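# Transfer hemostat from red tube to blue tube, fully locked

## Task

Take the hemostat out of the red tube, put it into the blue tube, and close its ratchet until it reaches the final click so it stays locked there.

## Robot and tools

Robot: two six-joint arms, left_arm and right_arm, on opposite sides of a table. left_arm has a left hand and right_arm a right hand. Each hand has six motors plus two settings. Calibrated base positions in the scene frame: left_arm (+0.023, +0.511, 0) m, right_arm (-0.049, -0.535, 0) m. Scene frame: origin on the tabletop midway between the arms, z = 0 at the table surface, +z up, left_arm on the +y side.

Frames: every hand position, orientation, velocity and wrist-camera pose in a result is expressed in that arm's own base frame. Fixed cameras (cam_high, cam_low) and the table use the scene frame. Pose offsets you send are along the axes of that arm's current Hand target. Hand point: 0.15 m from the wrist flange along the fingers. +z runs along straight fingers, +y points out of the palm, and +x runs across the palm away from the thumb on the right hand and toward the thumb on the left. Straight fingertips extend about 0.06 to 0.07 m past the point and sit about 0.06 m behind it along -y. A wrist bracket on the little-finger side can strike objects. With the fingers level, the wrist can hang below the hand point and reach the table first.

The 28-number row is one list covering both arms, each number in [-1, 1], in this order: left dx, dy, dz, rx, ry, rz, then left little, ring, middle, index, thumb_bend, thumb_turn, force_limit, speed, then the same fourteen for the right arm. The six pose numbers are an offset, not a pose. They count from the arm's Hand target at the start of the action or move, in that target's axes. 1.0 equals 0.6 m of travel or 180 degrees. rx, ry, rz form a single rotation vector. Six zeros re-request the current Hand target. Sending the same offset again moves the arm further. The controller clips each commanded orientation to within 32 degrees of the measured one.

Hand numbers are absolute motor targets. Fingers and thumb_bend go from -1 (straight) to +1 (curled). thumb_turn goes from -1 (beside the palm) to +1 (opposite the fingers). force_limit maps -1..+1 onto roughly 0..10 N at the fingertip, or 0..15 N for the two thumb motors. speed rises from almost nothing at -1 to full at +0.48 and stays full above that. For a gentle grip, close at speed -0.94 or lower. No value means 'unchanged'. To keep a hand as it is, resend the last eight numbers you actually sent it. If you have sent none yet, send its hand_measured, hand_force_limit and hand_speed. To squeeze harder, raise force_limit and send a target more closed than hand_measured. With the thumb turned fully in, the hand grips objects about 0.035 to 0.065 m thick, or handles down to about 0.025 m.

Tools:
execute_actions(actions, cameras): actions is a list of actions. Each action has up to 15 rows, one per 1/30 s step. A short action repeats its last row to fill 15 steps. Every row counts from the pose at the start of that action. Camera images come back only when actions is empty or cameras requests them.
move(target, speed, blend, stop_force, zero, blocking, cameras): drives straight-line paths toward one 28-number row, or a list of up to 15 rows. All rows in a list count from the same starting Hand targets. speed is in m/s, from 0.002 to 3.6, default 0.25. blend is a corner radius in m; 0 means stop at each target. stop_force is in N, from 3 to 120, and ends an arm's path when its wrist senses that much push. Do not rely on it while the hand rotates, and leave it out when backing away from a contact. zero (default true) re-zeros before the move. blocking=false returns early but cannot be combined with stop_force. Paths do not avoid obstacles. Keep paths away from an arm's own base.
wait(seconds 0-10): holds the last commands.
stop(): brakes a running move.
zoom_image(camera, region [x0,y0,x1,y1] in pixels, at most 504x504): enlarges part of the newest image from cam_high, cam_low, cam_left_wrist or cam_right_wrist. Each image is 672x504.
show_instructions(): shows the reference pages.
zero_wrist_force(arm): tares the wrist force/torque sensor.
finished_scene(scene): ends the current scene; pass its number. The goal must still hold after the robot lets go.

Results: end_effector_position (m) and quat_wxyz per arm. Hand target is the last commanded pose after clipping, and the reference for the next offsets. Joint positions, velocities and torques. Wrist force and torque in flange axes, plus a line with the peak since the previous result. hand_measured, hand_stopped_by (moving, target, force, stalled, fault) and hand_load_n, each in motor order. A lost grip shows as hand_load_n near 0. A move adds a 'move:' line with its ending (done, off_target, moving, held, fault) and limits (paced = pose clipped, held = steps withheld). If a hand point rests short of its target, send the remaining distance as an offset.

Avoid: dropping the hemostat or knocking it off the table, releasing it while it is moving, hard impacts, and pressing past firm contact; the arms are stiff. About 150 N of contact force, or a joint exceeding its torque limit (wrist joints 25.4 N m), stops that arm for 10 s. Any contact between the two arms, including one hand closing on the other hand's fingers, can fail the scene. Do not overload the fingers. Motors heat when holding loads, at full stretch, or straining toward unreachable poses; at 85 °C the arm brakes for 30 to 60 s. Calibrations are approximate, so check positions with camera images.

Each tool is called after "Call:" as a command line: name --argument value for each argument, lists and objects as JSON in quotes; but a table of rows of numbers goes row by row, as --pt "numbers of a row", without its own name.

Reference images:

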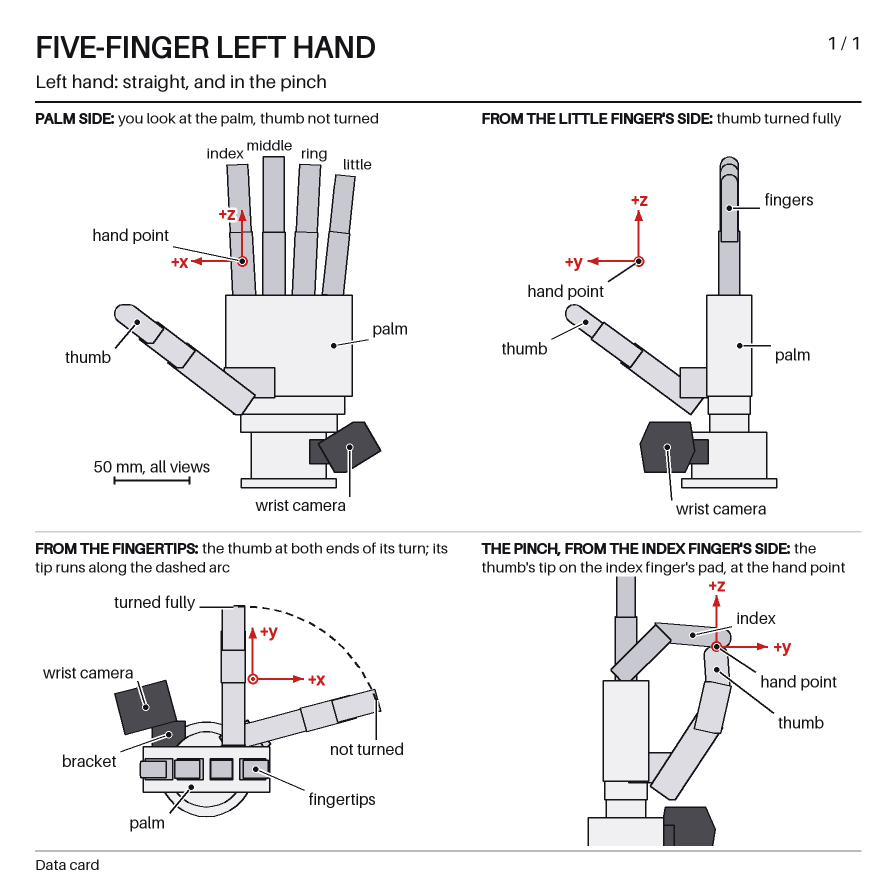

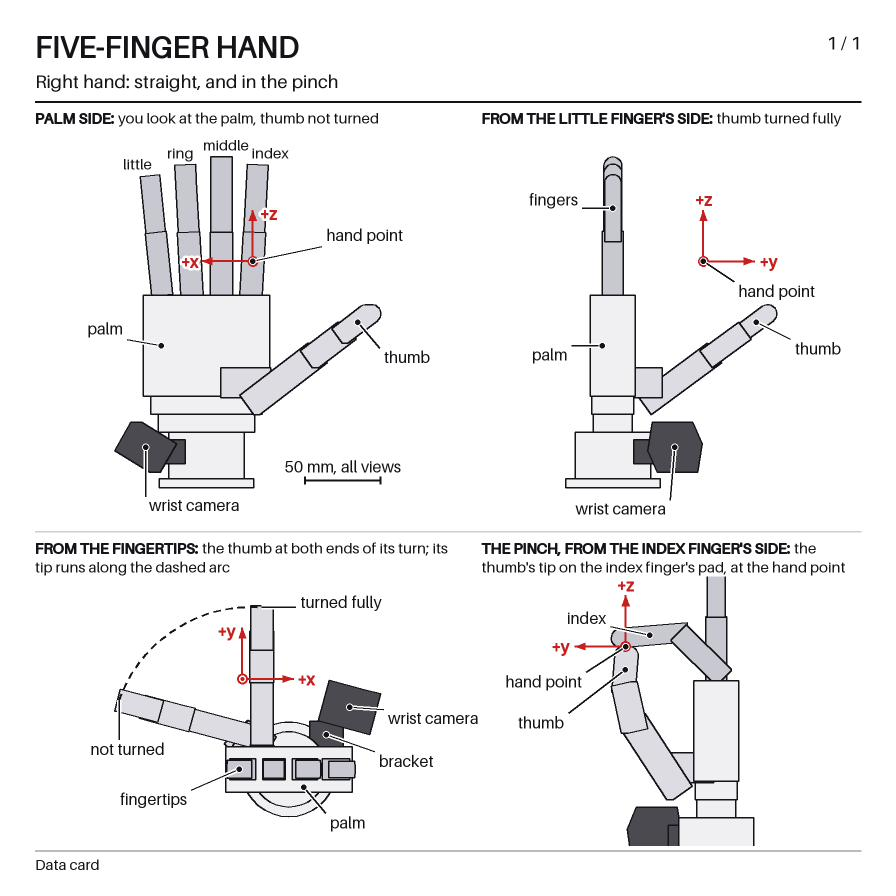

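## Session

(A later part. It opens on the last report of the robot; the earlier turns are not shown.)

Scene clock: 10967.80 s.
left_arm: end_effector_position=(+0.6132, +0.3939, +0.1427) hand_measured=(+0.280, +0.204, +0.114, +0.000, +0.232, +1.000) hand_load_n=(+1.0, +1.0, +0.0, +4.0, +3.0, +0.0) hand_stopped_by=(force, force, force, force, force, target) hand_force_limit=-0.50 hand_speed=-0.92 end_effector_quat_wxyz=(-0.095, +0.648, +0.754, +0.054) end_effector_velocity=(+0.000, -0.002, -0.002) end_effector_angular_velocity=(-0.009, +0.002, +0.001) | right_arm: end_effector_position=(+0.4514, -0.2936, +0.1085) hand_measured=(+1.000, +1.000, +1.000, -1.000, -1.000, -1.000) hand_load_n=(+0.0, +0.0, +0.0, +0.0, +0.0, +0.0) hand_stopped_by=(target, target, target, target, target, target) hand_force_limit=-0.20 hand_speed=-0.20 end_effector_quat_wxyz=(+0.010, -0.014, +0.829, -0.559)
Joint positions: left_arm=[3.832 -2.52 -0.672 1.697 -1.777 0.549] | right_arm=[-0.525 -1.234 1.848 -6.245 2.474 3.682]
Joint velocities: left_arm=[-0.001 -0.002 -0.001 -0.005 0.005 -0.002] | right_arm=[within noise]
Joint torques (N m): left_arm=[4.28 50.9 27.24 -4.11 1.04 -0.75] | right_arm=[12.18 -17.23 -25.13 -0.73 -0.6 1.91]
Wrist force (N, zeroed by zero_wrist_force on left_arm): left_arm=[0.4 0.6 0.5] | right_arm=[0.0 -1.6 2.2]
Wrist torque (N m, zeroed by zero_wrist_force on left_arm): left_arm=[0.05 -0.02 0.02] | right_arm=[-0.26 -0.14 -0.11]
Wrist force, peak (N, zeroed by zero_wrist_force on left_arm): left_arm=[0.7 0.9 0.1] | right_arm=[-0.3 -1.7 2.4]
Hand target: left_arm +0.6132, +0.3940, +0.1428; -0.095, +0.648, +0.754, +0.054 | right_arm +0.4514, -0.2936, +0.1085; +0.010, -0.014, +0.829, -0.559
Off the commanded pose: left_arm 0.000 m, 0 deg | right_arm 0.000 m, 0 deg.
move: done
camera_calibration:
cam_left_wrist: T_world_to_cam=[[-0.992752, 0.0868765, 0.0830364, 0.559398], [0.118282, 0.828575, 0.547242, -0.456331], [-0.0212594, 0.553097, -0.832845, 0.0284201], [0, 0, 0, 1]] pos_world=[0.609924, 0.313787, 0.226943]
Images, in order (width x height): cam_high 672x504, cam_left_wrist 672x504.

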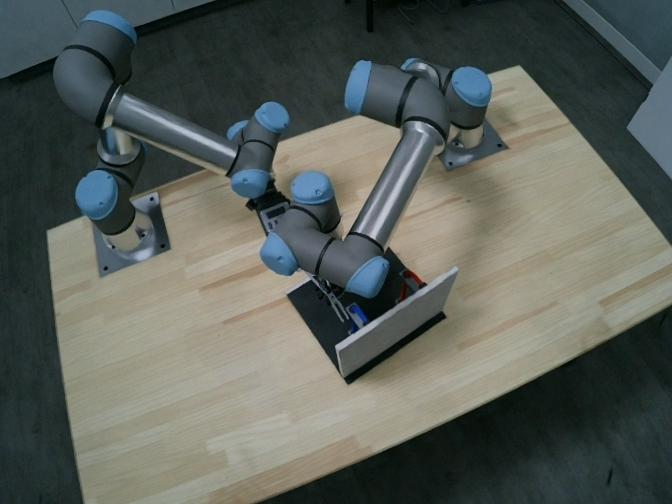

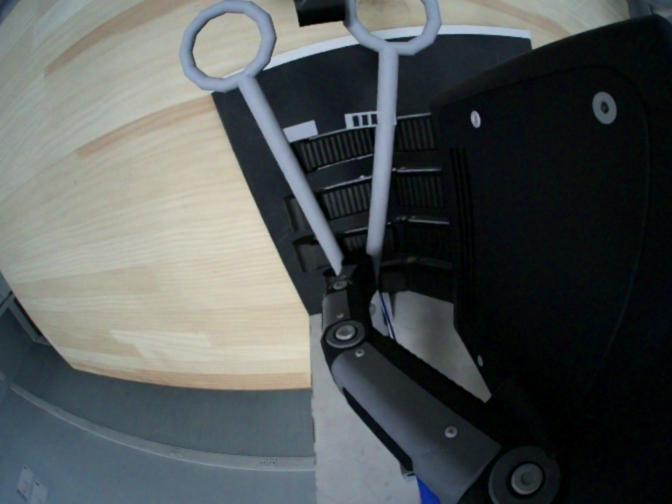

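Call:
move --target '[0,0,0,0,0,0,0.34,0.22,0.55,0.0,0.25,1,-0.5,-0.92,0.0329,-0.002,0.005,0,0,0,1,1,1,-1,-1,-1,-0.2,-0.2]' --speed 0.015 --stop_force 5 --cameras '["cam_left_wrist","cam_high"]'

Call:
zoom_image --camera "cam_left_wrist" --region '[140, 0, 460, 150]'

Call:
zoom_image --camera "cam_high" --region '[320, 280, 370, 335]'

Scene clock: 11211.10 s.
left_arm: end_effector_position=(+0.6132, +0.3940, +0.1428) hand_measured=(+0.280, +0.204, +0.114, +0.000, +0.232, +1.000) hand_load_n=(+1.0, +1.0, +0.5, +4.0, +3.5, +0.5) hand_stopped_by=(force, force, force, force, force, target) hand_force_limit=-0.50 hand_speed=-0.92 end_effector_quat_wxyz=(-0.095, +0.648, +0.754, +0.054) | right_arm: end_effector_position=(+0.4318, -0.2975, +0.1086) hand_measured=(+1.000, +1.000, +1.000, -1.000, -1.000, -1.000) hand_load_n=(+0.0, +0.0, +0.0, +0.0, +0.0, +0.0) hand_stopped_by=(target, target, target, target, target, target) hand_force_limit=-0.20 hand_speed=-0.20 end_effector_quat_wxyz=(+0.009, -0.014, +0.829, -0.558)
Joint positions: left_arm=[3.833 -2.52 -0.672 1.696 -1.776 0.549] | right_arm=[-0.56 -1.278 1.906 -6.283 2.447 3.65]
Joint torques (N m): left_arm=[12.25 46.53 29.22 -4.17 1.07 2.53] | right_arm=[14.2 -15.06 -25 0.49 3.07 1.99]
Wrist force (N, zeroed by zero_wrist_force on left_arm): left_arm=[0.6 0.4 0.3] | right_arm=[-0.4 -1.7 2.2]
Wrist torque (N m, zeroed by zero_wrist_force on left_arm): left_arm=[0.04 -0.07 0.03] | right_arm=[-0.27 -0.08 -0.15]
Wrist force, peak (N, zeroed by zero_wrist_force on left_arm): left_arm=[0.8 1.1 0.1] | right_arm=[-0.3 -1.9 2.5]
Hand target: left_arm +0.6132, +0.3940, +0.1428; -0.095, +0.648, +0.754, +0.054 | right_arm +0.4318, -0.2975, +0.1085; +0.010, -0.014, +0.829, -0.559
Off the commanded pose: left_arm 0.000 m, 0 deg | right_arm 0.000 m, 0 deg.
joint sent to its limit (right arm) — joint 4 (wrist 1), lower limit. The joint targets still meet the commanded pose.
move: done
camera_calibration:
cam_left_wrist: T_world_to_cam=[[-0.992764, 0.0868189, 0.0829578, 0.559424], [0.118185, 0.828735, 0.54702, -0.456409], [-0.0212584, 0.552866, -0.832999, 0.0285544], [0, 0, 0, 1]] pos_world=[0.609924, 0.313887, 0.227042]
Images, in order (width x height): cam_high 672x504, cam_left_wrist 672x504.

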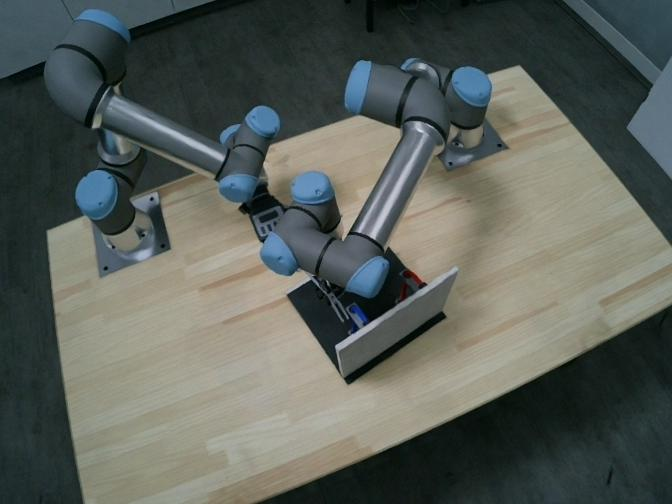

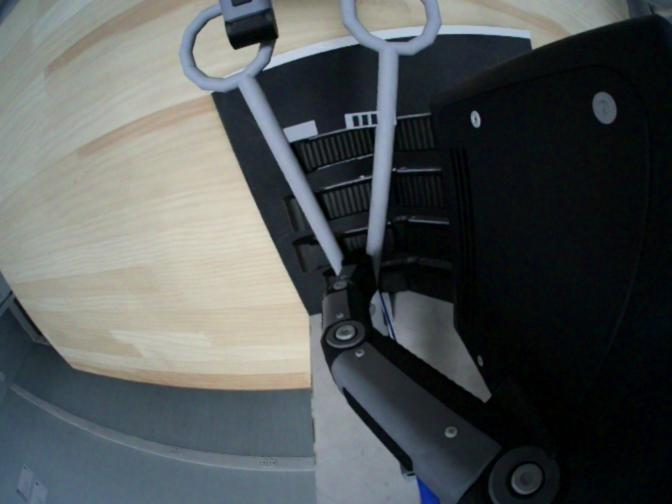

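Scaled by 1.575 from the camera's 672x504 image, which has a finer 960x720 frame.

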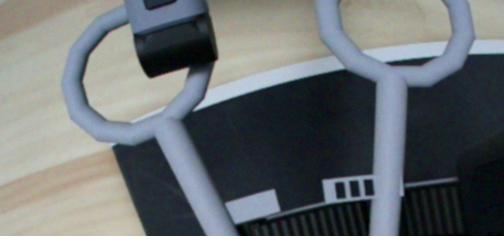

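Scaled by 9.164 from the camera's 672x504 image, which has a finer 960x720 frame.

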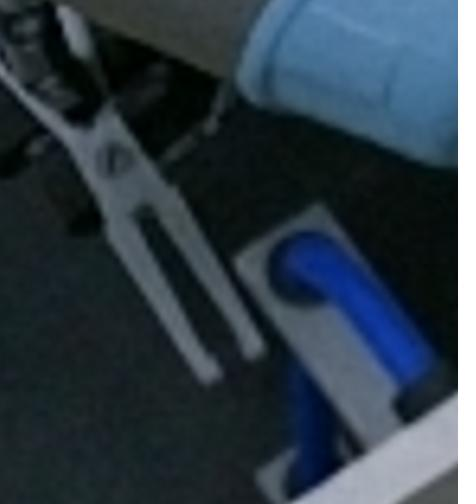

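Call:
move --target '[0,0,0,0,0,0,0.34,0.22,0.55,0.0,0.25,1,-0.5,-0.92,0.0193,-0.0333,-0.1402,0,0,0,1,1,1,-1,-1,-1,-0.2,-0.2]' --speed 0.1

Call:
move --target '[0,0,0,0,0,0,0.34,0.22,0.55,0.0,0.25,1,-0.5,-0.92,0,0,0,0,0,0,1,1,-1,-1,-0.2,1,-0.2,-0.2]' --speed 0.1

Call:
move --target '[0,0,0,0,0,0,0.34,0.22,0.55,0.0,0.25,1,-0.5,-0.92,-0.1438,-0.1742,0.0595,-0.1420,0.0996,0.4692,1,1,-1,-1,-0.2,1,-0.2,-0.2]' --speed 0.12 --cameras '["all"]'

Scene clock: 11319.33 s.
left_arm: end_effector_position=(+0.6132, +0.3940, +0.1428) hand_measured=(+0.280, +0.204, +0.114, +0.000, +0.232, +1.000) hand_load_n=(+0.5, +1.0, +0.5, +3.5, +3.5, +0.5) hand_stopped_by=(force, force, force, force, force, target) hand_force_limit=-0.50 hand_speed=-0.92 end_effector_quat_wxyz=(-0.095, +0.648, +0.754, +0.054) | right_arm: end_effector_position=(+0.4179, -0.2275, +0.1588) hand_measured=(+1.000, +1.000, +1.000, -1.000, -1.000, -1.000) hand_load_n=(+0.0, +0.0, +0.0, +0.0, +0.0, +0.0) hand_stopped_by=(target, target, target, target, target, target) hand_force_limit=-0.20 hand_speed=-0.20 end_effector_quat_wxyz=(+0.010, -0.014, +0.829, -0.559)
Joint positions: left_arm=[3.833 -2.52 -0.672 1.696 -1.776 0.549] | right_arm=[-0.409 -1.367 1.896 -6.055 2.563 3.811]
Joint torques (N m): left_arm=[11.8 47.42 26.94 -4.17 1.14 2.6] | right_arm=[-2.71 -10.9 -7.41 1.5 -0.51 -1.86]
Wrist force (N, zeroed by zero_wrist_force on left_arm): left_arm=[0.4 0.8 0.2] | right_arm=[-0.1 -1.4 2.1]
Wrist torque (N m, zeroed by zero_wrist_force on left_arm): left_arm=[0.10 -0.04 0.00] | right_arm=[-0.22 -0.13 -0.11]
Wrist force, peak (N, zeroed by zero_wrist_force on left_arm): left_arm=[0.3 1.1 0.4] | right_arm=[-0.4 -1.3 3.1]
Hand target: left_arm +0.6132, +0.3940, +0.1428; -0.095, +0.648, +0.754, +0.054 | right_arm +0.4178, -0.2275, +0.1586; +0.010, -0.014, +0.829, -0.559
Off the commanded pose: left_arm 0.000 m, 0 deg | right_arm 0.000 m, 0 deg.
move: done

Scene clock: 11320.90 s.
left_arm: end_effector_position=(+0.6132, +0.3940, +0.1428) hand_measured=(+0.280, +0.204, +0.114, +0.000, +0.232, +1.000) hand_load_n=(+1.0, +1.5, +0.0, +4.0, +3.5, +0.5) hand_stopped_by=(force, force, force, force, force, target) hand_force_limit=-0.50 hand_speed=-0.92 end_effector_quat_wxyz=(-0.095, +0.648, +0.754, +0.054) | right_arm: end_effector_position=(+0.4178, -0.2275, +0.1586) hand_measured=(+1.000, +1.000, -1.000, -1.000, -0.200, +1.000) hand_load_n=(+0.0, +0.0, +0.0, +0.0, +0.0, +0.0) hand_stopped_by=(target, target, target, target, target, target) hand_force_limit=-0.20 hand_speed=-0.20 end_effector_quat_wxyz=(+0.010, -0.014, +0.829, -0.559)
Joint positions: left_arm=[3.833 -2.52 -0.672 1.696 -1.776 0.549] | right_arm=[-0.409 -1.367 1.896 -6.055 2.563 3.811]
Joint torques (N m): left_arm=[12.38 47.77 26.22 -4.2 1.2 2.47] | right_arm=[-11.21 -13.24 -10.67 2.67 2.5 1.12]
Wrist force (N, zeroed by zero_wrist_force on left_arm): left_arm=[0.6 0.6 0.3] | right_arm=[-0.1 -1.7 2.3]
Wrist torque (N m, zeroed by zero_wrist_force on left_arm): left_arm=[0.07 -0.06 0.03] | right_arm=[-0.28 -0.15 -0.11]
Wrist force, peak (N, zeroed by zero_wrist_force on left_arm): left_arm=[0.7 0.9 0.3] | right_arm=[-0.2 -2.0 2.3]
Hand target: left_arm +0.6132, +0.3940, +0.1428; -0.095, +0.648, +0.754, +0.054 | right_arm +0.4178, -0.2275, +0.1586; +0.010, -0.014, +0.829, -0.559
Off the commanded pose: left_arm 0.000 m, 0 deg | right_arm 0.000 m, 0 deg.
move: done

Scene clock: 11327.87 s.
left_arm: end_effector_position=(+0.6132, +0.3940, +0.1428) hand_measured=(+0.280, +0.204, +0.114, +0.000, +0.232, +1.000) hand_load_n=(+1.0, +1.0, +0.5, +3.5, +3.5, +0.5) hand_stopped_by=(force, force, force, force, force, target) hand_force_limit=-0.50 hand_speed=-0.92 end_effector_quat_wxyz=(-0.095, +0.648, +0.754, +0.054) | right_arm: end_effector_position=(+0.5064, -0.2969, +0.2421) hand_measured=(+1.000, +1.000, -1.000, -1.000, -0.200, +1.000) hand_load_n=(+0.0, +0.0, +0.0, +0.0, +0.0, +0.0) hand_stopped_by=(target, target, target, target, target, target) hand_force_limit=-0.20 hand_speed=-0.20 end_effector_quat_wxyz=(+0.258, +0.617, +0.709, -0.224)
Joint positions: left_arm=[3.833 -2.52 -0.672 1.696 -1.776 0.549] | right_arm=[-0.592 -1.267 1.538 -5.494 2.069 5.42]
Joint torques (N m): left_arm=[11.71 48.72 22.9 -4.11 1.26 2.63] | right_arm=[12 -23.66 -9.82 1.26 2.82 -1.4]
Wrist force (N, zeroed by zero_wrist_force on left_arm): left_arm=[0.4 0.8 0.3] | right_arm=[-0.5 0.5 1.3]
Wrist torque (N m, zeroed by zero_wrist_force on left_arm): left_arm=[0.09 -0.03 0.01] | right_arm=[-0.06 -0.15 0.07]
Wrist force, peak (N, zeroed by zero_wrist_force on left_arm): left_arm=[0.6 1.1 0.7] | right_arm=[-0.3 -1.7 2.3]
Hand target: left_arm +0.6132, +0.3940, +0.1428; -0.095, +0.648, +0.754, +0.054 | right_arm +0.5065, -0.2968, +0.2421; +0.258, +0.617, +0.709, -0.224
Off the commanded pose: left_arm 0.000 m, 0 deg | right_arm 0.000 m, 0 deg.
move: done
camera_calibration:
cam_left_wrist: T_world_to_cam=[[-0.992764, 0.0868189, 0.0829578, 0.559424], [0.118185, 0.828735, 0.54702, -0.456409], [-0.0212584, 0.552866, -0.832999, 0.0285544], [0, 0, 0, 1]] pos_world=[0.609924, 0.313887, 0.227042]
cam_right_wrist: T_world_to_cam=[[0.920949, 0.34936, -0.172627, -0.326016], [0.301795, -0.359193, 0.88312, -0.45904], [0.24652, -0.865406, -0.436233, -0.166258], [0, 0, 0, 1]] pos_world=[0.479766, -0.194867, 0.276581]

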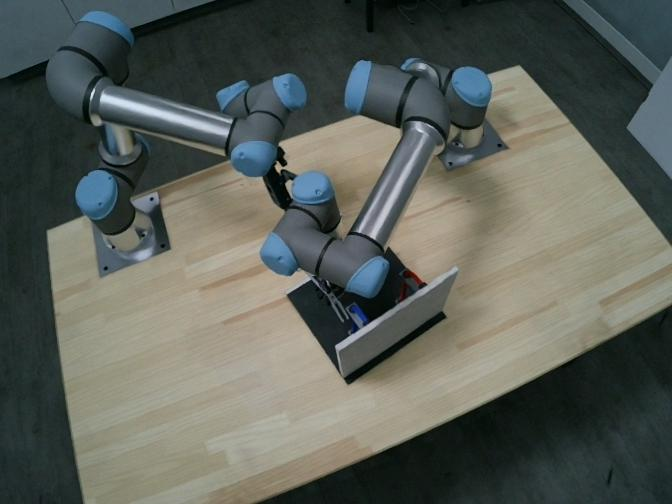

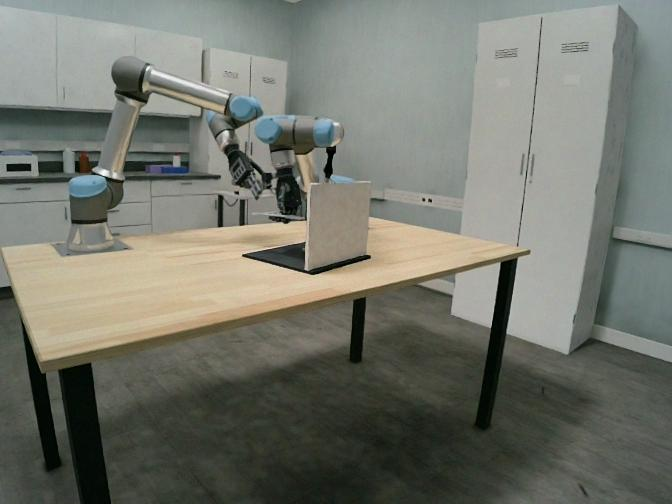

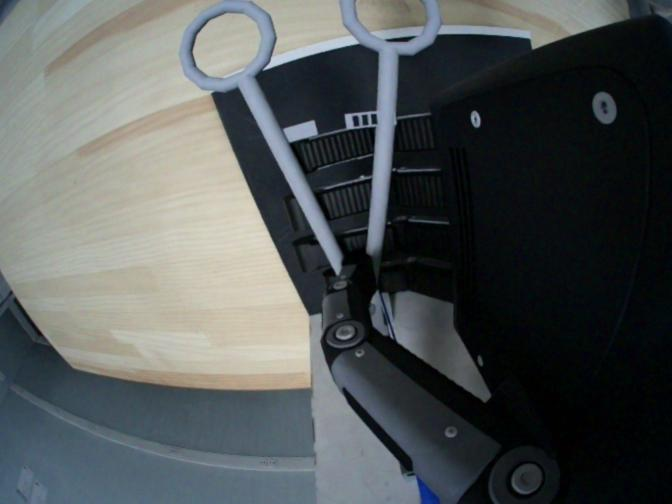

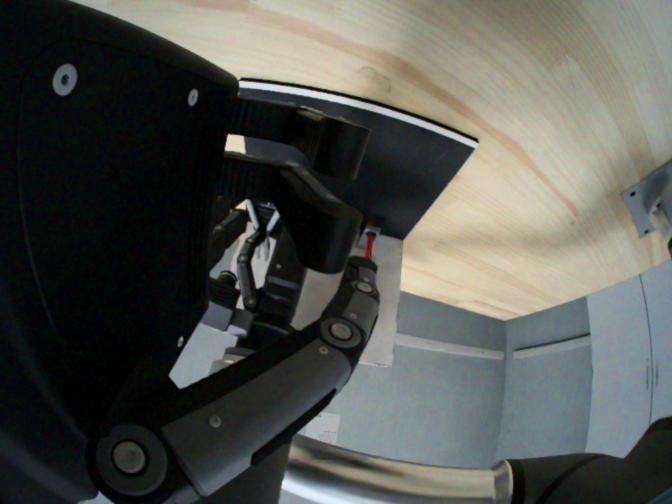

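Call:
move --target '[0,0,0,0,0,0,0.34,0.22,0.55,0.0,0.25,1,-0.5,-0.92,0,0,0.0667,0,0,0,1,1,-1,-1,-0.2,1,-0.2,-0.2]' --speed 0.05 --stop_force 4 --cameras '["cam_left_wrist","cam_right_wrist"]'

Call:
zoom_image --camera "cam_left_wrist" --region '[140, 0, 460, 150]'

Call:
zoom_image --camera "cam_right_wrist" --region '[180, 150, 400, 400]'

Scene clock: 11340.87 s.
left_arm: end_effector_position=(+0.6132, +0.3940, +0.1428) hand_measured=(+0.280, +0.204, +0.114, +0.000, +0.232, +1.000) hand_load_n=(+1.0, +1.0, +0.5, +3.5, +3.5, +0.5) hand_stopped_by=(force, force, force, force, force, target) hand_force_limit=-0.50 hand_speed=-0.92 end_effector_quat_wxyz=(-0.095, +0.648, +0.754, +0.054) | right_arm: end_effector_position=(+0.5100, -0.3223, +0.2114) hand_measured=(+1.000, +1.000, -1.000, -1.000, -0.200, +1.000) hand_load_n=(+0.0, +0.0, +0.0, +0.0, +0.0, +0.0) hand_stopped_by=(target, target, target, target, target, target) hand_force_limit=-0.20 hand_speed=-0.20 end_effector_quat_wxyz=(+0.258, +0.617, +0.709, -0.224)
Joint positions: left_arm=[3.833 -2.52 -0.672 1.696 -1.776 0.549] | right_arm=[-0.636 -1.223 1.555 -5.575 2.047 5.377]
Joint torques (N m): left_arm=[11.75 49.22 20.82 -4.15 1.21 2.51] | right_arm=[13.73 -45.31 -27.42 2.44 3.08 2.86]
Wrist force (N, zeroed by zero_wrist_force on left_arm): left_arm=[0.3 0.8 0.3] | right_arm=[-0.4 0.7 1.4]
Wrist torque (N m, zeroed by zero_wrist_force on left_arm): left_arm=[0.10 -0.02 0.01] | right_arm=[-0.02 -0.17 0.08]
Wrist force, peak (N, zeroed by zero_wrist_force on left_arm): left_arm=[0.7 0.8 0.7] | right_arm=[-0.6 0.4 2.0]
Hand target: left_arm +0.6132, +0.3940, +0.1428; -0.095, +0.648, +0.754, +0.054 | right_arm +0.5100, -0.3223, +0.2114; +0.258, +0.617, +0.709, -0.224
Off the commanded pose: left_arm 0.000 m, 0 deg | right_arm 0.000 m, 0 deg.
move: done
camera_calibration:
cam_left_wrist: T_world_to_cam=[[-0.992764, 0.0868189, 0.0829578, 0.559424], [0.118185, 0.828735, 0.54702, -0.456409], [-0.0212584, 0.552866, -0.832999, 0.0285544], [0, 0, 0, 1]] pos_world=[0.609924, 0.313887, 0.227042]
cam_right_wrist: T_world_to_cam=[[0.920937, 0.349479, -0.172449, -0.325713], [0.301678, -0.359178, 0.883166, -0.442024], [0.246708, -0.865364, -0.436211, -0.202494], [0, 0, 0, 1]] pos_world=[0.483267, -0.220167, 0.245882]
Images, in order (width x height): cam_left_wrist 672x504, cam_right_wrist 672x504.

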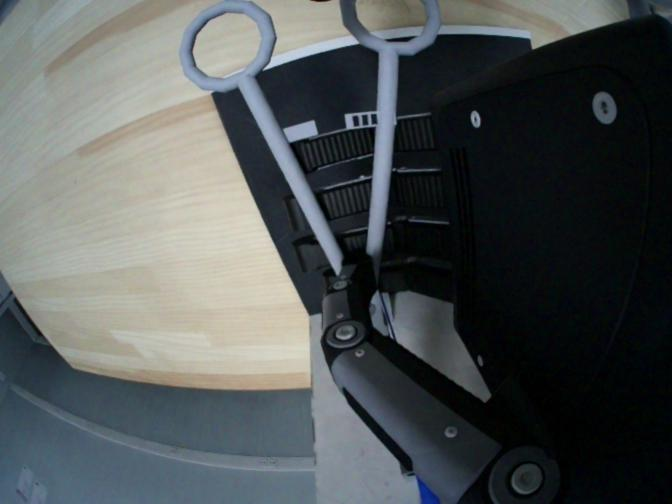

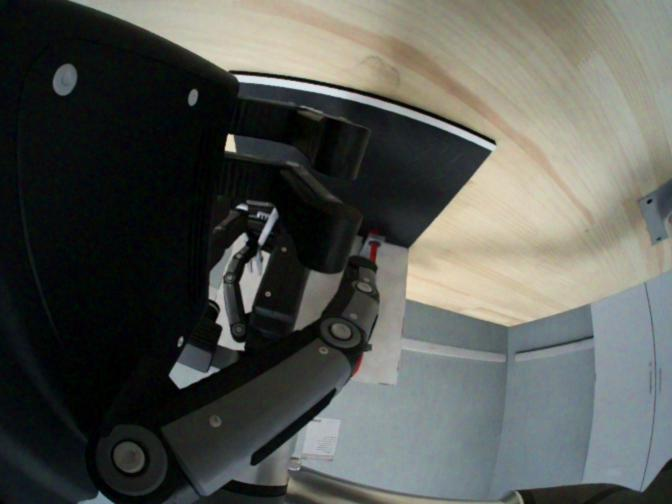

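Scaled by 1.575 from the camera's 672x504 image, which has a finer 960x720 frame.

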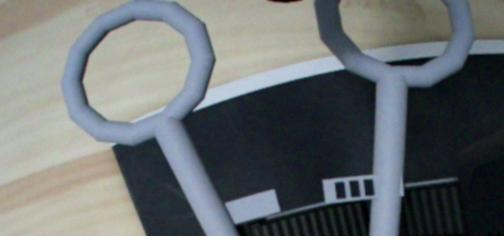

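Scaled by 2.016 from the camera's 672x504 image, which has a finer 960x720 frame.

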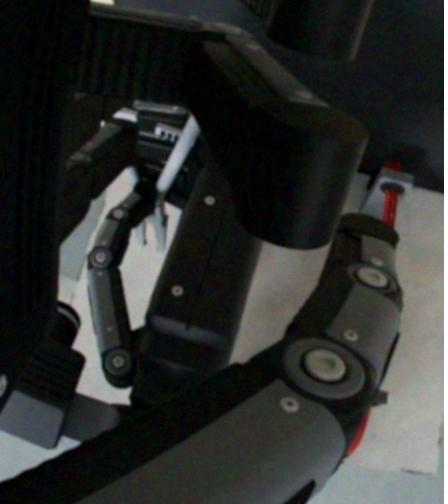

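Call:
move --target '[0,0,0,0,0,0,0.34,0.22,0.55,0.0,0.25,1,-0.5,-0.92,0,0,0.05,0,0,0,1,1,-1,-1,-0.2,1,-0.2,-0.2]' --speed 0.03 --stop_force 3 --cameras '["cam_left_wrist"]'

Call:
zoom_image --camera "cam_left_wrist" --region '[140, 0, 460, 150]'

Scene clock: 11360.07 s.
left_arm: end_effector_position=(+0.6132, +0.3940, +0.1428) hand_measured=(+0.280, +0.204, +0.114, +0.000, +0.232, +1.000) hand_load_n=(+1.0, +1.5, +0.5, +4.0, +3.5, +0.5) hand_stopped_by=(force, force, force, force, force, target) hand_force_limit=-0.50 hand_speed=-0.92 end_effector_quat_wxyz=(-0.095, +0.648, +0.754, +0.054) | right_arm: end_effector_position=(+0.5127, -0.3413, +0.1884) hand_measured=(+1.000, +1.000, -1.000, -1.000, -0.200, +1.000) hand_load_n=(+0.0, +0.0, -0.5, +0.0, +0.0, +0.0) hand_stopped_by=(target, target, target, target, target, target) hand_force_limit=-0.20 hand_speed=-0.20 end_effector_quat_wxyz=(+0.258, +0.617, +0.709, -0.224)
Joint positions: left_arm=[3.833 -2.52 -0.672 1.696 -1.776 0.549] | right_arm=[-0.667 -1.185 1.562 -5.633 2.031 5.347]
Joint torques (N m): left_arm=[11.85 50.12 18.74 -4.24 1.06 2.69] | right_arm=[14.4 -46.09 -24.05 3.41 3.13 2.27]
Wrist force (N, zeroed by zero_wrist_force on left_arm): left_arm=[0.3 0.8 0.3] | right_arm=[-0.4 0.4 1.3]
Wrist torque (N m, zeroed by zero_wrist_force on left_arm): left_arm=[0.09 -0.02 0.01] | right_arm=[-0.06 -0.15 0.08]
Wrist force, peak (N, zeroed by zero_wrist_force on left_arm): left_arm=[0.5 1.1 0.4] | right_arm=[-0.5 0.6 1.6]
Hand target: left_arm +0.6132, +0.3940, +0.1428; -0.095, +0.648, +0.754, +0.054 | right_arm +0.5127, -0.3414, +0.1884; +0.258, +0.617, +0.709, -0.224
Off the commanded pose: left_arm 0.000 m, 0 deg | right_arm 0.000 m, 0 deg.
move: done
camera_calibration:
cam_left_wrist: T_world_to_cam=[[-0.992764, 0.0868189, 0.0829578, 0.559424], [0.118185, 0.828735, 0.54702, -0.456409], [-0.0212584, 0.552866, -0.832999, 0.0285544], [0, 0, 0, 1]] pos_world=[0.609924, 0.313887, 0.227042]
Images, in order (width x height): cam_left_wrist 672x504.

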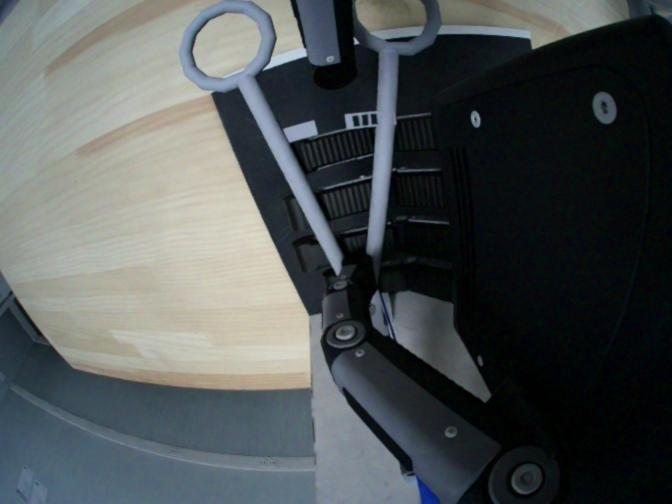

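Scaled by 1.575 from the camera's 672x504 image, which has a finer 960x720 frame.

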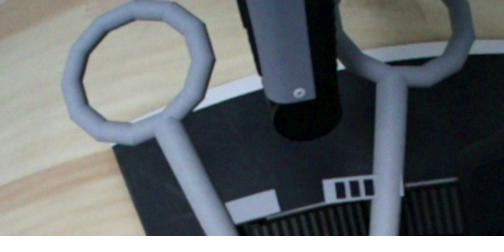

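Call:
move --pt "0 0 0 0 0 0 0.34 0.22 0.55 0.0 0.25 1 -0.5 -0.92 0.0064 -0.0038 -0.0053 0 0 0 1 1 -1 -1 -0.2 1 -0.2 -0.2" --pt "0 0 0 0 0 0 0.34 0.22 0.55 0.0 0.25 1 -0.5 -0.92 0.0064 -0.0038 0.0197 0 0 0 1 1 -1 -1 -0.2 1 -0.2 -0.2" --speed 0.02 --stop_force 3 --cameras '["cam_left_wrist","cam_high"]'

Call:
zoom_image --camera "cam_left_wrist" --region '[140, 0, 460, 150]'

Call:
zoom_image --camera "cam_high" --region '[320, 280, 370, 335]'

Scene clock: 11406.30 s.
left_arm: end_effector_position=(+0.6132, +0.3940, +0.1428) hand_measured=(+0.280, +0.204, +0.114, +0.000, +0.232, +1.000) hand_load_n=(+1.0, +1.5, +0.0, +4.0, +3.5, +0.0) hand_stopped_by=(force, force, force, force, force, target) hand_force_limit=-0.50 hand_speed=-0.92 end_effector_quat_wxyz=(-0.095, +0.648, +0.754, +0.054) | right_arm: end_effector_position=(+0.5111, -0.3463, +0.1769) hand_measured=(+1.000, +1.000, -1.000, -1.000, -0.200, +1.000) hand_load_n=(+0.0, +0.0, +0.0, +0.0, +0.0, +0.0) hand_stopped_by=(target, target, target, target, target, target) hand_force_limit=-0.20 hand_speed=-0.20 end_effector_quat_wxyz=(+0.258, +0.617, +0.709, -0.224)
Joint positions: left_arm=[3.833 -2.52 -0.672 1.696 -1.776 0.549] | right_arm=[-0.678 -1.175 1.578 -5.664 2.025 5.336]
Joint torques (N m): left_arm=[11.74 50.69 16.14 -4.14 1.19 2.48] | right_arm=[12.21 -47.36 -12.91 3.45 2.71 1.92]
Wrist force (N, zeroed by zero_wrist_force on left_arm): left_arm=[0.3 0.8 0.4] | right_arm=[-0.4 0.7 1.3]
Wrist torque (N m, zeroed by zero_wrist_force on left_arm): left_arm=[0.08 -0.02 0.01] | right_arm=[-0.03 -0.15 0.08]
Wrist force, peak (N, zeroed by zero_wrist_force on left_arm): left_arm=[0.6 1.1 0.1] | right_arm=[-0.6 0.9 1.6]
Hand target: left_arm +0.6132, +0.3940, +0.1428; -0.095, +0.648, +0.754, +0.054 | right_arm +0.5111, -0.3463, +0.1769; +0.258, +0.617, +0.709, -0.224
Off the commanded pose: left_arm 0.000 m, 0 deg | right_arm 0.000 m, 0 deg.
move: done
camera_calibration:
cam_left_wrist: T_world_to_cam=[[-0.992764, 0.0868189, 0.0829578, 0.559424], [0.118185, 0.828735, 0.54702, -0.456409], [-0.0212584, 0.552866, -0.832999, 0.0285544], [0, 0, 0, 1]] pos_world=[0.609924, 0.313887, 0.227042]
Images, in order (width x height): cam_high 672x504, cam_left_wrist 672x504.

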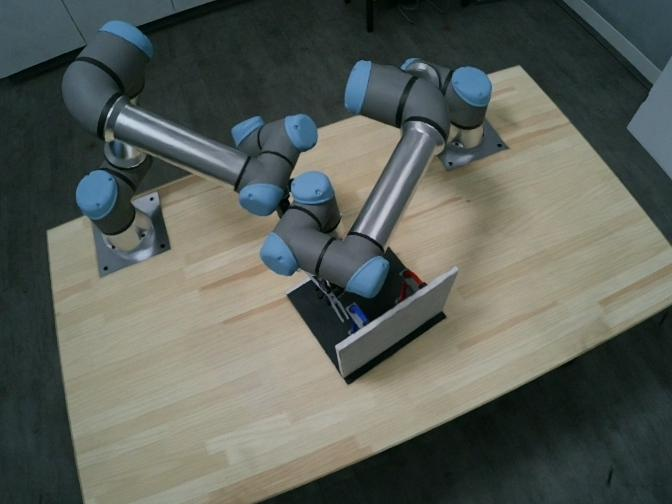

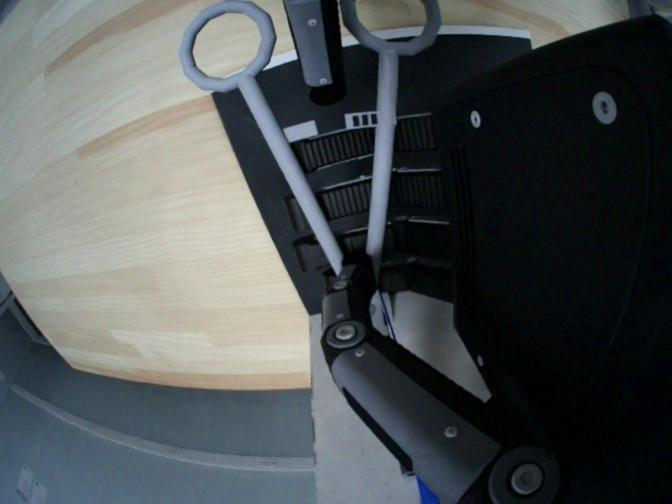

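Scaled by 1.575 from the camera's 672x504 image, which has a finer 960x720 frame.

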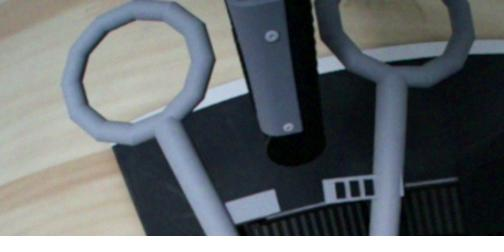

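Scaled by 9.164 from the camera's 672x504 image, which has a finer 960x720 frame.

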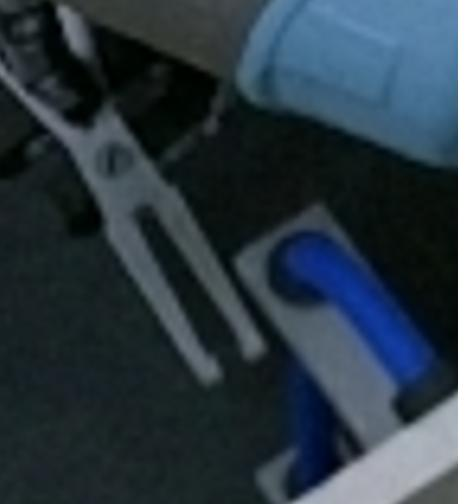

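Call:
move --target '[0,0,0,0,0,0,0.34,0.22,0.55,0.0,0.25,1,-0.5,-0.92,0.0200,-0.0128,-0.0168,-0.0536,0,-0.0638,1,1,-1,-1,-0.2,1,-0.2,-0.2]' --speed 0.03 --cameras '["cam_left_wrist"]'

Call:
zoom_image --camera "cam_left_wrist" --region '[140, 0, 460, 150]'

Scene clock: 11432.27 s.
left_arm: end_effector_position=(+0.6132, +0.3940, +0.1428) hand_measured=(+0.280, +0.204, +0.114, +0.000, +0.232, +1.000) hand_load_n=(+1.0, +1.5, +0.5, +3.5, +3.5, +0.5) hand_stopped_by=(force, force, force, force, force, target) hand_force_limit=-0.50 hand_speed=-0.92 end_effector_quat_wxyz=(-0.095, +0.648, +0.754, +0.054) | right_arm: end_effector_position=(+0.5013, -0.3319, +0.1770) hand_measured=(+1.000, +1.000, -1.000, -1.000, -0.200, +1.000) hand_load_n=(+0.0, +0.0, +0.0, +0.0, +0.0, +0.0) hand_stopped_by=(target, target, target, target, target, target) hand_force_limit=-0.20 hand_speed=-0.20 end_effector_quat_wxyz=(+0.285, +0.519, +0.783, -0.188) end_effector_velocity=(-0.001, -0.001, +0.000) end_effector_angular_velocity=(-0.002, +0.000, -0.006)
Joint positions: left_arm=[3.833 -2.52 -0.672 1.696 -1.776 0.549] | right_arm=[-0.786 -1.293 1.716 -5.796 1.813 5.013]
Joint velocities: left_arm=[within noise] | right_arm=[0 0 0 0 0.005 0.004]
Joint torques (N m): left_arm=[11.5 51.96 12.76 -4.09 1.13 2.67] | right_arm=[12.16 -22.49 -25.89 2.14 2.75 2.69]
Wrist force (N, zeroed by zero_wrist_force on left_arm): left_arm=[0.5 0.6 0.0] | right_arm=[-0.3 0.4 1.2]
Wrist torque (N m, zeroed by zero_wrist_force on left_arm): left_arm=[0.08 -0.07 0.02] | right_arm=[-0.06 -0.16 0.08]
Wrist force, peak (N, zeroed by zero_wrist_force on left_arm): left_arm=[0.6 1.1 0.5] | right_arm=[-0.6 0.8 1.7]
Hand target: left_arm +0.6132, +0.3940, +0.1428; -0.095, +0.648, +0.754, +0.054 | right_arm +0.5013, -0.3318, +0.1769; +0.285, +0.519, +0.783, -0.188
Off the commanded pose: left_arm 0.000 m, 0 deg | right_arm 0.000 m, 0 deg.
move: done
camera_calibration:
cam_left_wrist: T_world_to_cam=[[-0.992764, 0.0868189, 0.0829578, 0.559424], [0.118185, 0.828735, 0.54702, -0.456409], [-0.0212584, 0.552866, -0.832999, 0.0285544], [0, 0, 0, 1]] pos_world=[0.609924, 0.313887, 0.227042]
Images, in order (width x height): cam_left_wrist 672x504.

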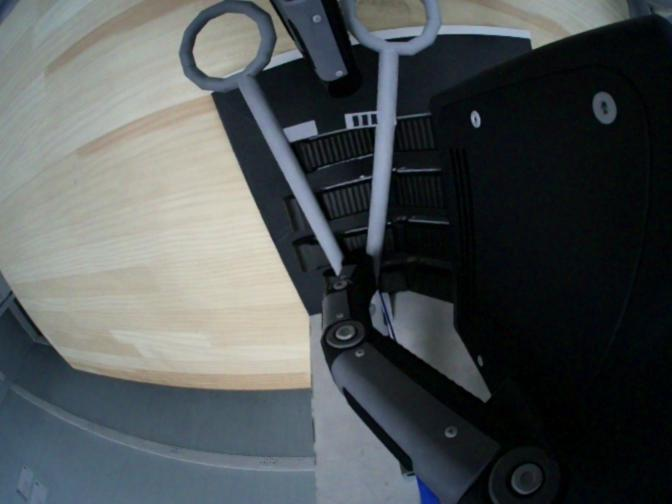

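Scaled by 1.575 from the camera's 672x504 image, which has a finer 960x720 frame.

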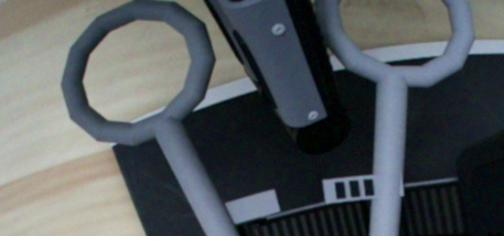

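Call:
move --target '[0,0,0,0,0,0,0.34,0.22,0.55,0.0,0.25,1,-0.5,-0.92,0.0110,-0.0060,-0.0093,-0.0286,0,-0.0340,1,1,-1,-1,-0.2,1,-0.2,-0.2]' --speed 0.02 --cameras '["cam_left_wrist"]'

Call:
zoom_image --camera "cam_left_wrist" --region '[140, 0, 460, 150]'

Scene clock: 11455.53 s.
left_arm: end_effector_position=(+0.6132, +0.3940, +0.1428) hand_measured=(+0.280, +0.204, +0.114, +0.000, +0.232, +1.000) hand_load_n=(+1.0, +1.5, +0.0, +3.5, +3.5, +0.5) hand_stopped_by=(force, force, force, force, force, target) hand_force_limit=-0.50 hand_speed=-0.92 end_effector_quat_wxyz=(-0.095, +0.648, +0.754, +0.054) | right_arm: end_effector_position=(+0.4946, -0.3253, +0.1770) hand_measured=(+1.000, +1.000, -1.000, -1.000, -0.200, +1.000) hand_load_n=(+0.0, +0.0, +0.0, +0.0, +0.0, +0.0) hand_stopped_by=(target, target, target, target, target, target) hand_force_limit=-0.20 hand_speed=-0.20 end_effector_quat_wxyz=(+0.298, +0.463, +0.818, -0.168)
Joint positions: left_arm=[3.833 -2.52 -0.672 1.696 -1.776 0.549] | right_arm=[-0.857 -1.338 1.768 -5.833 1.681 4.846]
Joint torques (N m): left_arm=[11.92 53.3 9.56 -4.07 1.13 2.62] | right_arm=[6.51 -31.08 -18.27 -0.52 2.37 1.79]
Wrist force (N, zeroed by zero_wrist_force on left_arm): left_arm=[0.4 0.7 0.2] | right_arm=[-0.5 0.2 1.3]
Wrist torque (N m, zeroed by zero_wrist_force on left_arm): left_arm=[0.08 -0.04 0.02] | right_arm=[-0.08 -0.15 0.07]
Wrist force, peak (N, zeroed by zero_wrist_force on left_arm): left_arm=[1.1 0.8 0.2] | right_arm=[-0.4 0.6 1.7]
Hand target: left_arm +0.6132, +0.3940, +0.1428; -0.095, +0.648, +0.754, +0.054 | right_arm +0.4946, -0.3253, +0.1770; +0.298, +0.463, +0.818, -0.168
Off the commanded pose: left_arm 0.000 m, 0 deg | right_arm 0.000 m, 0 deg.
move: done
camera_calibration:
cam_left_wrist: T_world_to_cam=[[-0.992764, 0.0868189, 0.0829578, 0.559424], [0.118185, 0.828735, 0.54702, -0.456409], [-0.0212584, 0.552866, -0.832999, 0.0285544], [0, 0, 0, 1]] pos_world=[0.609924, 0.313887, 0.227042]
Images, in order (width x height): cam_left_wrist 672x504.

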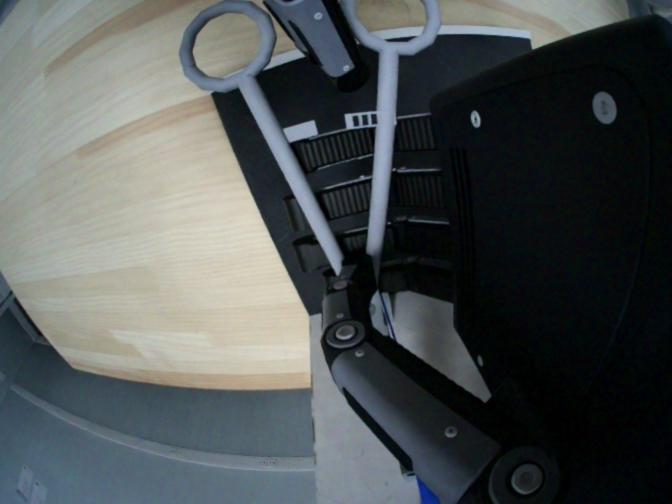

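Scaled by 1.575 from the camera's 672x504 image, which has a finer 960x720 frame.

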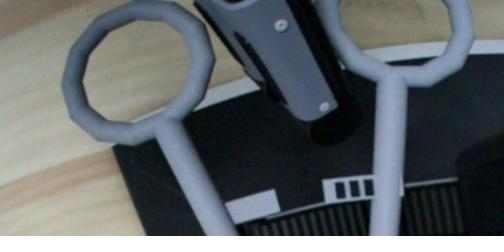

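Call:
move --target '[0,0,0,0,0,0,0.34,0.22,0.55,0.0,0.25,1,-0.5,-0.92,0.0083,-0.0042,-0.0070,-0.0214,0,-0.0255,1,1,-1,-1,-0.2,1,-0.2,-0.2]' --speed 0.02 --cameras '["cam_left_wrist"]'

Call:
zoom_image --camera "cam_left_wrist" --region '[140, 0, 460, 150]'

Scene clock: 11467.57 s.
left_arm: end_effector_position=(+0.6132, +0.3940, +0.1428) hand_measured=(+0.280, +0.204, +0.114, +0.000, +0.232, +1.000) hand_load_n=(+1.0, +1.5, +0.5, +3.5, +3.5, +0.5) hand_stopped_by=(force, force, force, force, force, target) hand_force_limit=-0.50 hand_speed=-0.92 end_effector_quat_wxyz=(-0.095, +0.648, +0.754, +0.054) | right_arm: end_effector_position=(+0.4891, -0.3210, +0.1770) hand_measured=(+1.000, +1.000, -1.000, -1.000, -0.200, +1.000) hand_load_n=(+0.0, +0.5, +0.0, +0.0, +0.0, +0.0) hand_stopped_by=(target, target, target, target, target, target) hand_force_limit=-0.20 hand_speed=-0.20 end_effector_quat_wxyz=(+0.306, +0.420, +0.841, -0.152)
Joint positions: left_arm=[3.833 -2.52 -0.672 1.696 -1.776 0.549] | right_arm=[-0.914 -1.361 1.796 -5.845 1.577 4.722]
Joint torques (N m): left_arm=[11.23 54.23 7.76 -4.03 1.23 2.67] | right_arm=[8.17 -33.75 -16.99 -1.17 2.1 1.83]
Wrist force (N, zeroed by zero_wrist_force on left_arm): left_arm=[0.4 0.7 0.3] | right_arm=[-0.6 0.4 1.1]
Wrist torque (N m, zeroed by zero_wrist_force on left_arm): left_arm=[0.07 -0.03 0.01] | right_arm=[-0.05 -0.12 0.07]
Wrist force, peak (N, zeroed by zero_wrist_force on left_arm): left_arm=[0.8 0.9 0.1] | right_arm=[-0.6 0.5 1.7]
Hand target: left_arm +0.6132, +0.3940, +0.1428; -0.095, +0.648, +0.754, +0.054 | right_arm +0.4891, -0.3210, +0.1770; +0.306, +0.420, +0.841, -0.152
Off the commanded pose: left_arm 0.000 m, 0 deg | right_arm 0.000 m, 0 deg.
move: done
camera_calibration:
cam_left_wrist: T_world_to_cam=[[-0.992764, 0.0868189, 0.0829578, 0.559424], [0.118185, 0.828735, 0.54702, -0.456409], [-0.0212584, 0.552866, -0.832999, 0.0285544], [0, 0, 0, 1]] pos_world=[0.609924, 0.313887, 0.227042]
Images, in order (width x height): cam_left_wrist 672x504.

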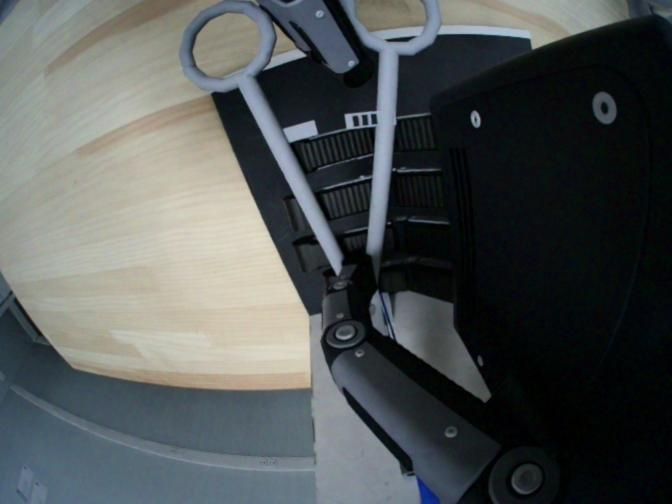

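Scaled by 1.575 from the camera's 672x504 image, which has a finer 960x720 frame.

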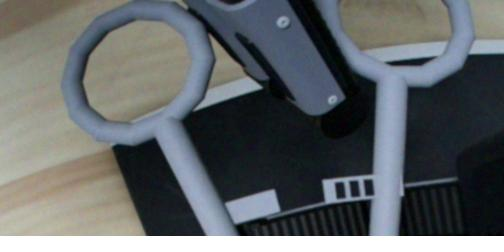

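Call:
move --target '[0,0,0,0,0,0,0.34,0.22,0.55,0.0,0.25,1,-0.5,-0.92,0.0068,-0.0035,-0.0058,-0.0179,0,-0.0213,1,1,-1,-1,-0.2,1,-0.2,-0.2]' --speed 0.02 --cameras '["cam_left_wrist"]'

Call:
zoom_image --camera "cam_left_wrist" --region '[140, 0, 460, 150]'

Scene clock: 11478.40 s.
left_arm: end_effector_position=(+0.6132, +0.3940, +0.1428) hand_measured=(+0.280, +0.204, +0.114, +0.000, +0.232, +1.000) hand_load_n=(+0.5, +1.5, +0.5, +4.0, +2.5, +0.5) hand_stopped_by=(force, force, force, force, force, target) hand_force_limit=-0.50 hand_speed=-0.92 end_effector_quat_wxyz=(-0.095, +0.648, +0.754, +0.054) | right_arm: end_effector_position=(+0.4842, -0.3180, +0.1770) hand_measured=(+1.000, +1.000, -1.000, -1.000, -0.200, +1.000) hand_load_n=(+0.0, +0.0, -1.5, +0.5, +0.0, +0.0) hand_stopped_by=(target, target, target, target, target, target) hand_force_limit=-0.20 hand_speed=-0.20 end_effector_quat_wxyz=(+0.312, +0.383, +0.858, -0.139)
Joint positions: left_arm=[3.833 -2.52 -0.672 1.696 -1.776 0.549] | right_arm=[-0.964 -1.373 1.811 -5.845 1.489 4.617]
Joint torques (N m): left_arm=[11.76 54.96 7.71 -4.02 1.16 2.52] | right_arm=[10.25 -35.96 -14.12 2.78 1.63 1.62]
Wrist force (N, zeroed by zero_wrist_force on left_arm): left_arm=[0.7 0.3 -0.1] | right_arm=[-0.3 0.1 1.4]
Wrist torque (N m, zeroed by zero_wrist_force on left_arm): left_arm=[0.12 -0.13 -0.02] | right_arm=[0.04 -0.11 0.16]
Wrist force, peak (N, zeroed by zero_wrist_force on left_arm): left_arm=[1.0 1.4 0.3] | right_arm=[-0.5 1.2 1.6]
Hand target: left_arm +0.6132, +0.3940, +0.1428; -0.095, +0.648, +0.754, +0.054 | right_arm +0.4842, -0.3179, +0.1770; +0.312, +0.383, +0.858, -0.139
Off the commanded pose: left_arm 0.000 m, 0 deg | right_arm 0.000 m, 0 deg.
move: done
camera_calibration:
cam_left_wrist: T_world_to_cam=[[-0.992764, 0.0868189, 0.0829578, 0.559424], [0.118185, 0.828735, 0.54702, -0.456409], [-0.0212584, 0.552866, -0.832999, 0.0285544], [0, 0, 0, 1]] pos_world=[0.609924, 0.313887, 0.227042]
Images, in order (width x height): cam_left_wrist 672x504.

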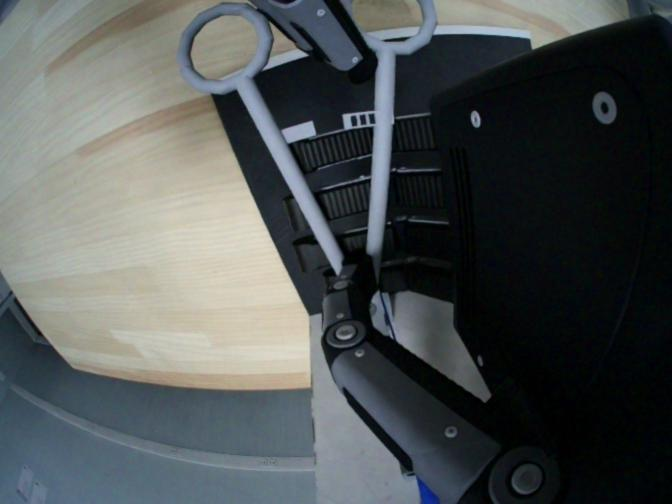

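Scaled by 1.575 from the camera's 672x504 image, which has a finer 960x720 frame.

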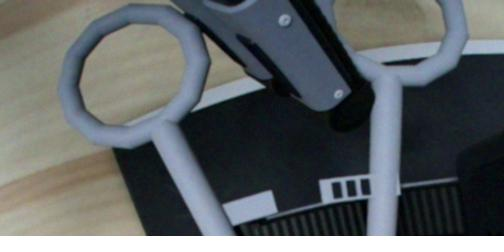

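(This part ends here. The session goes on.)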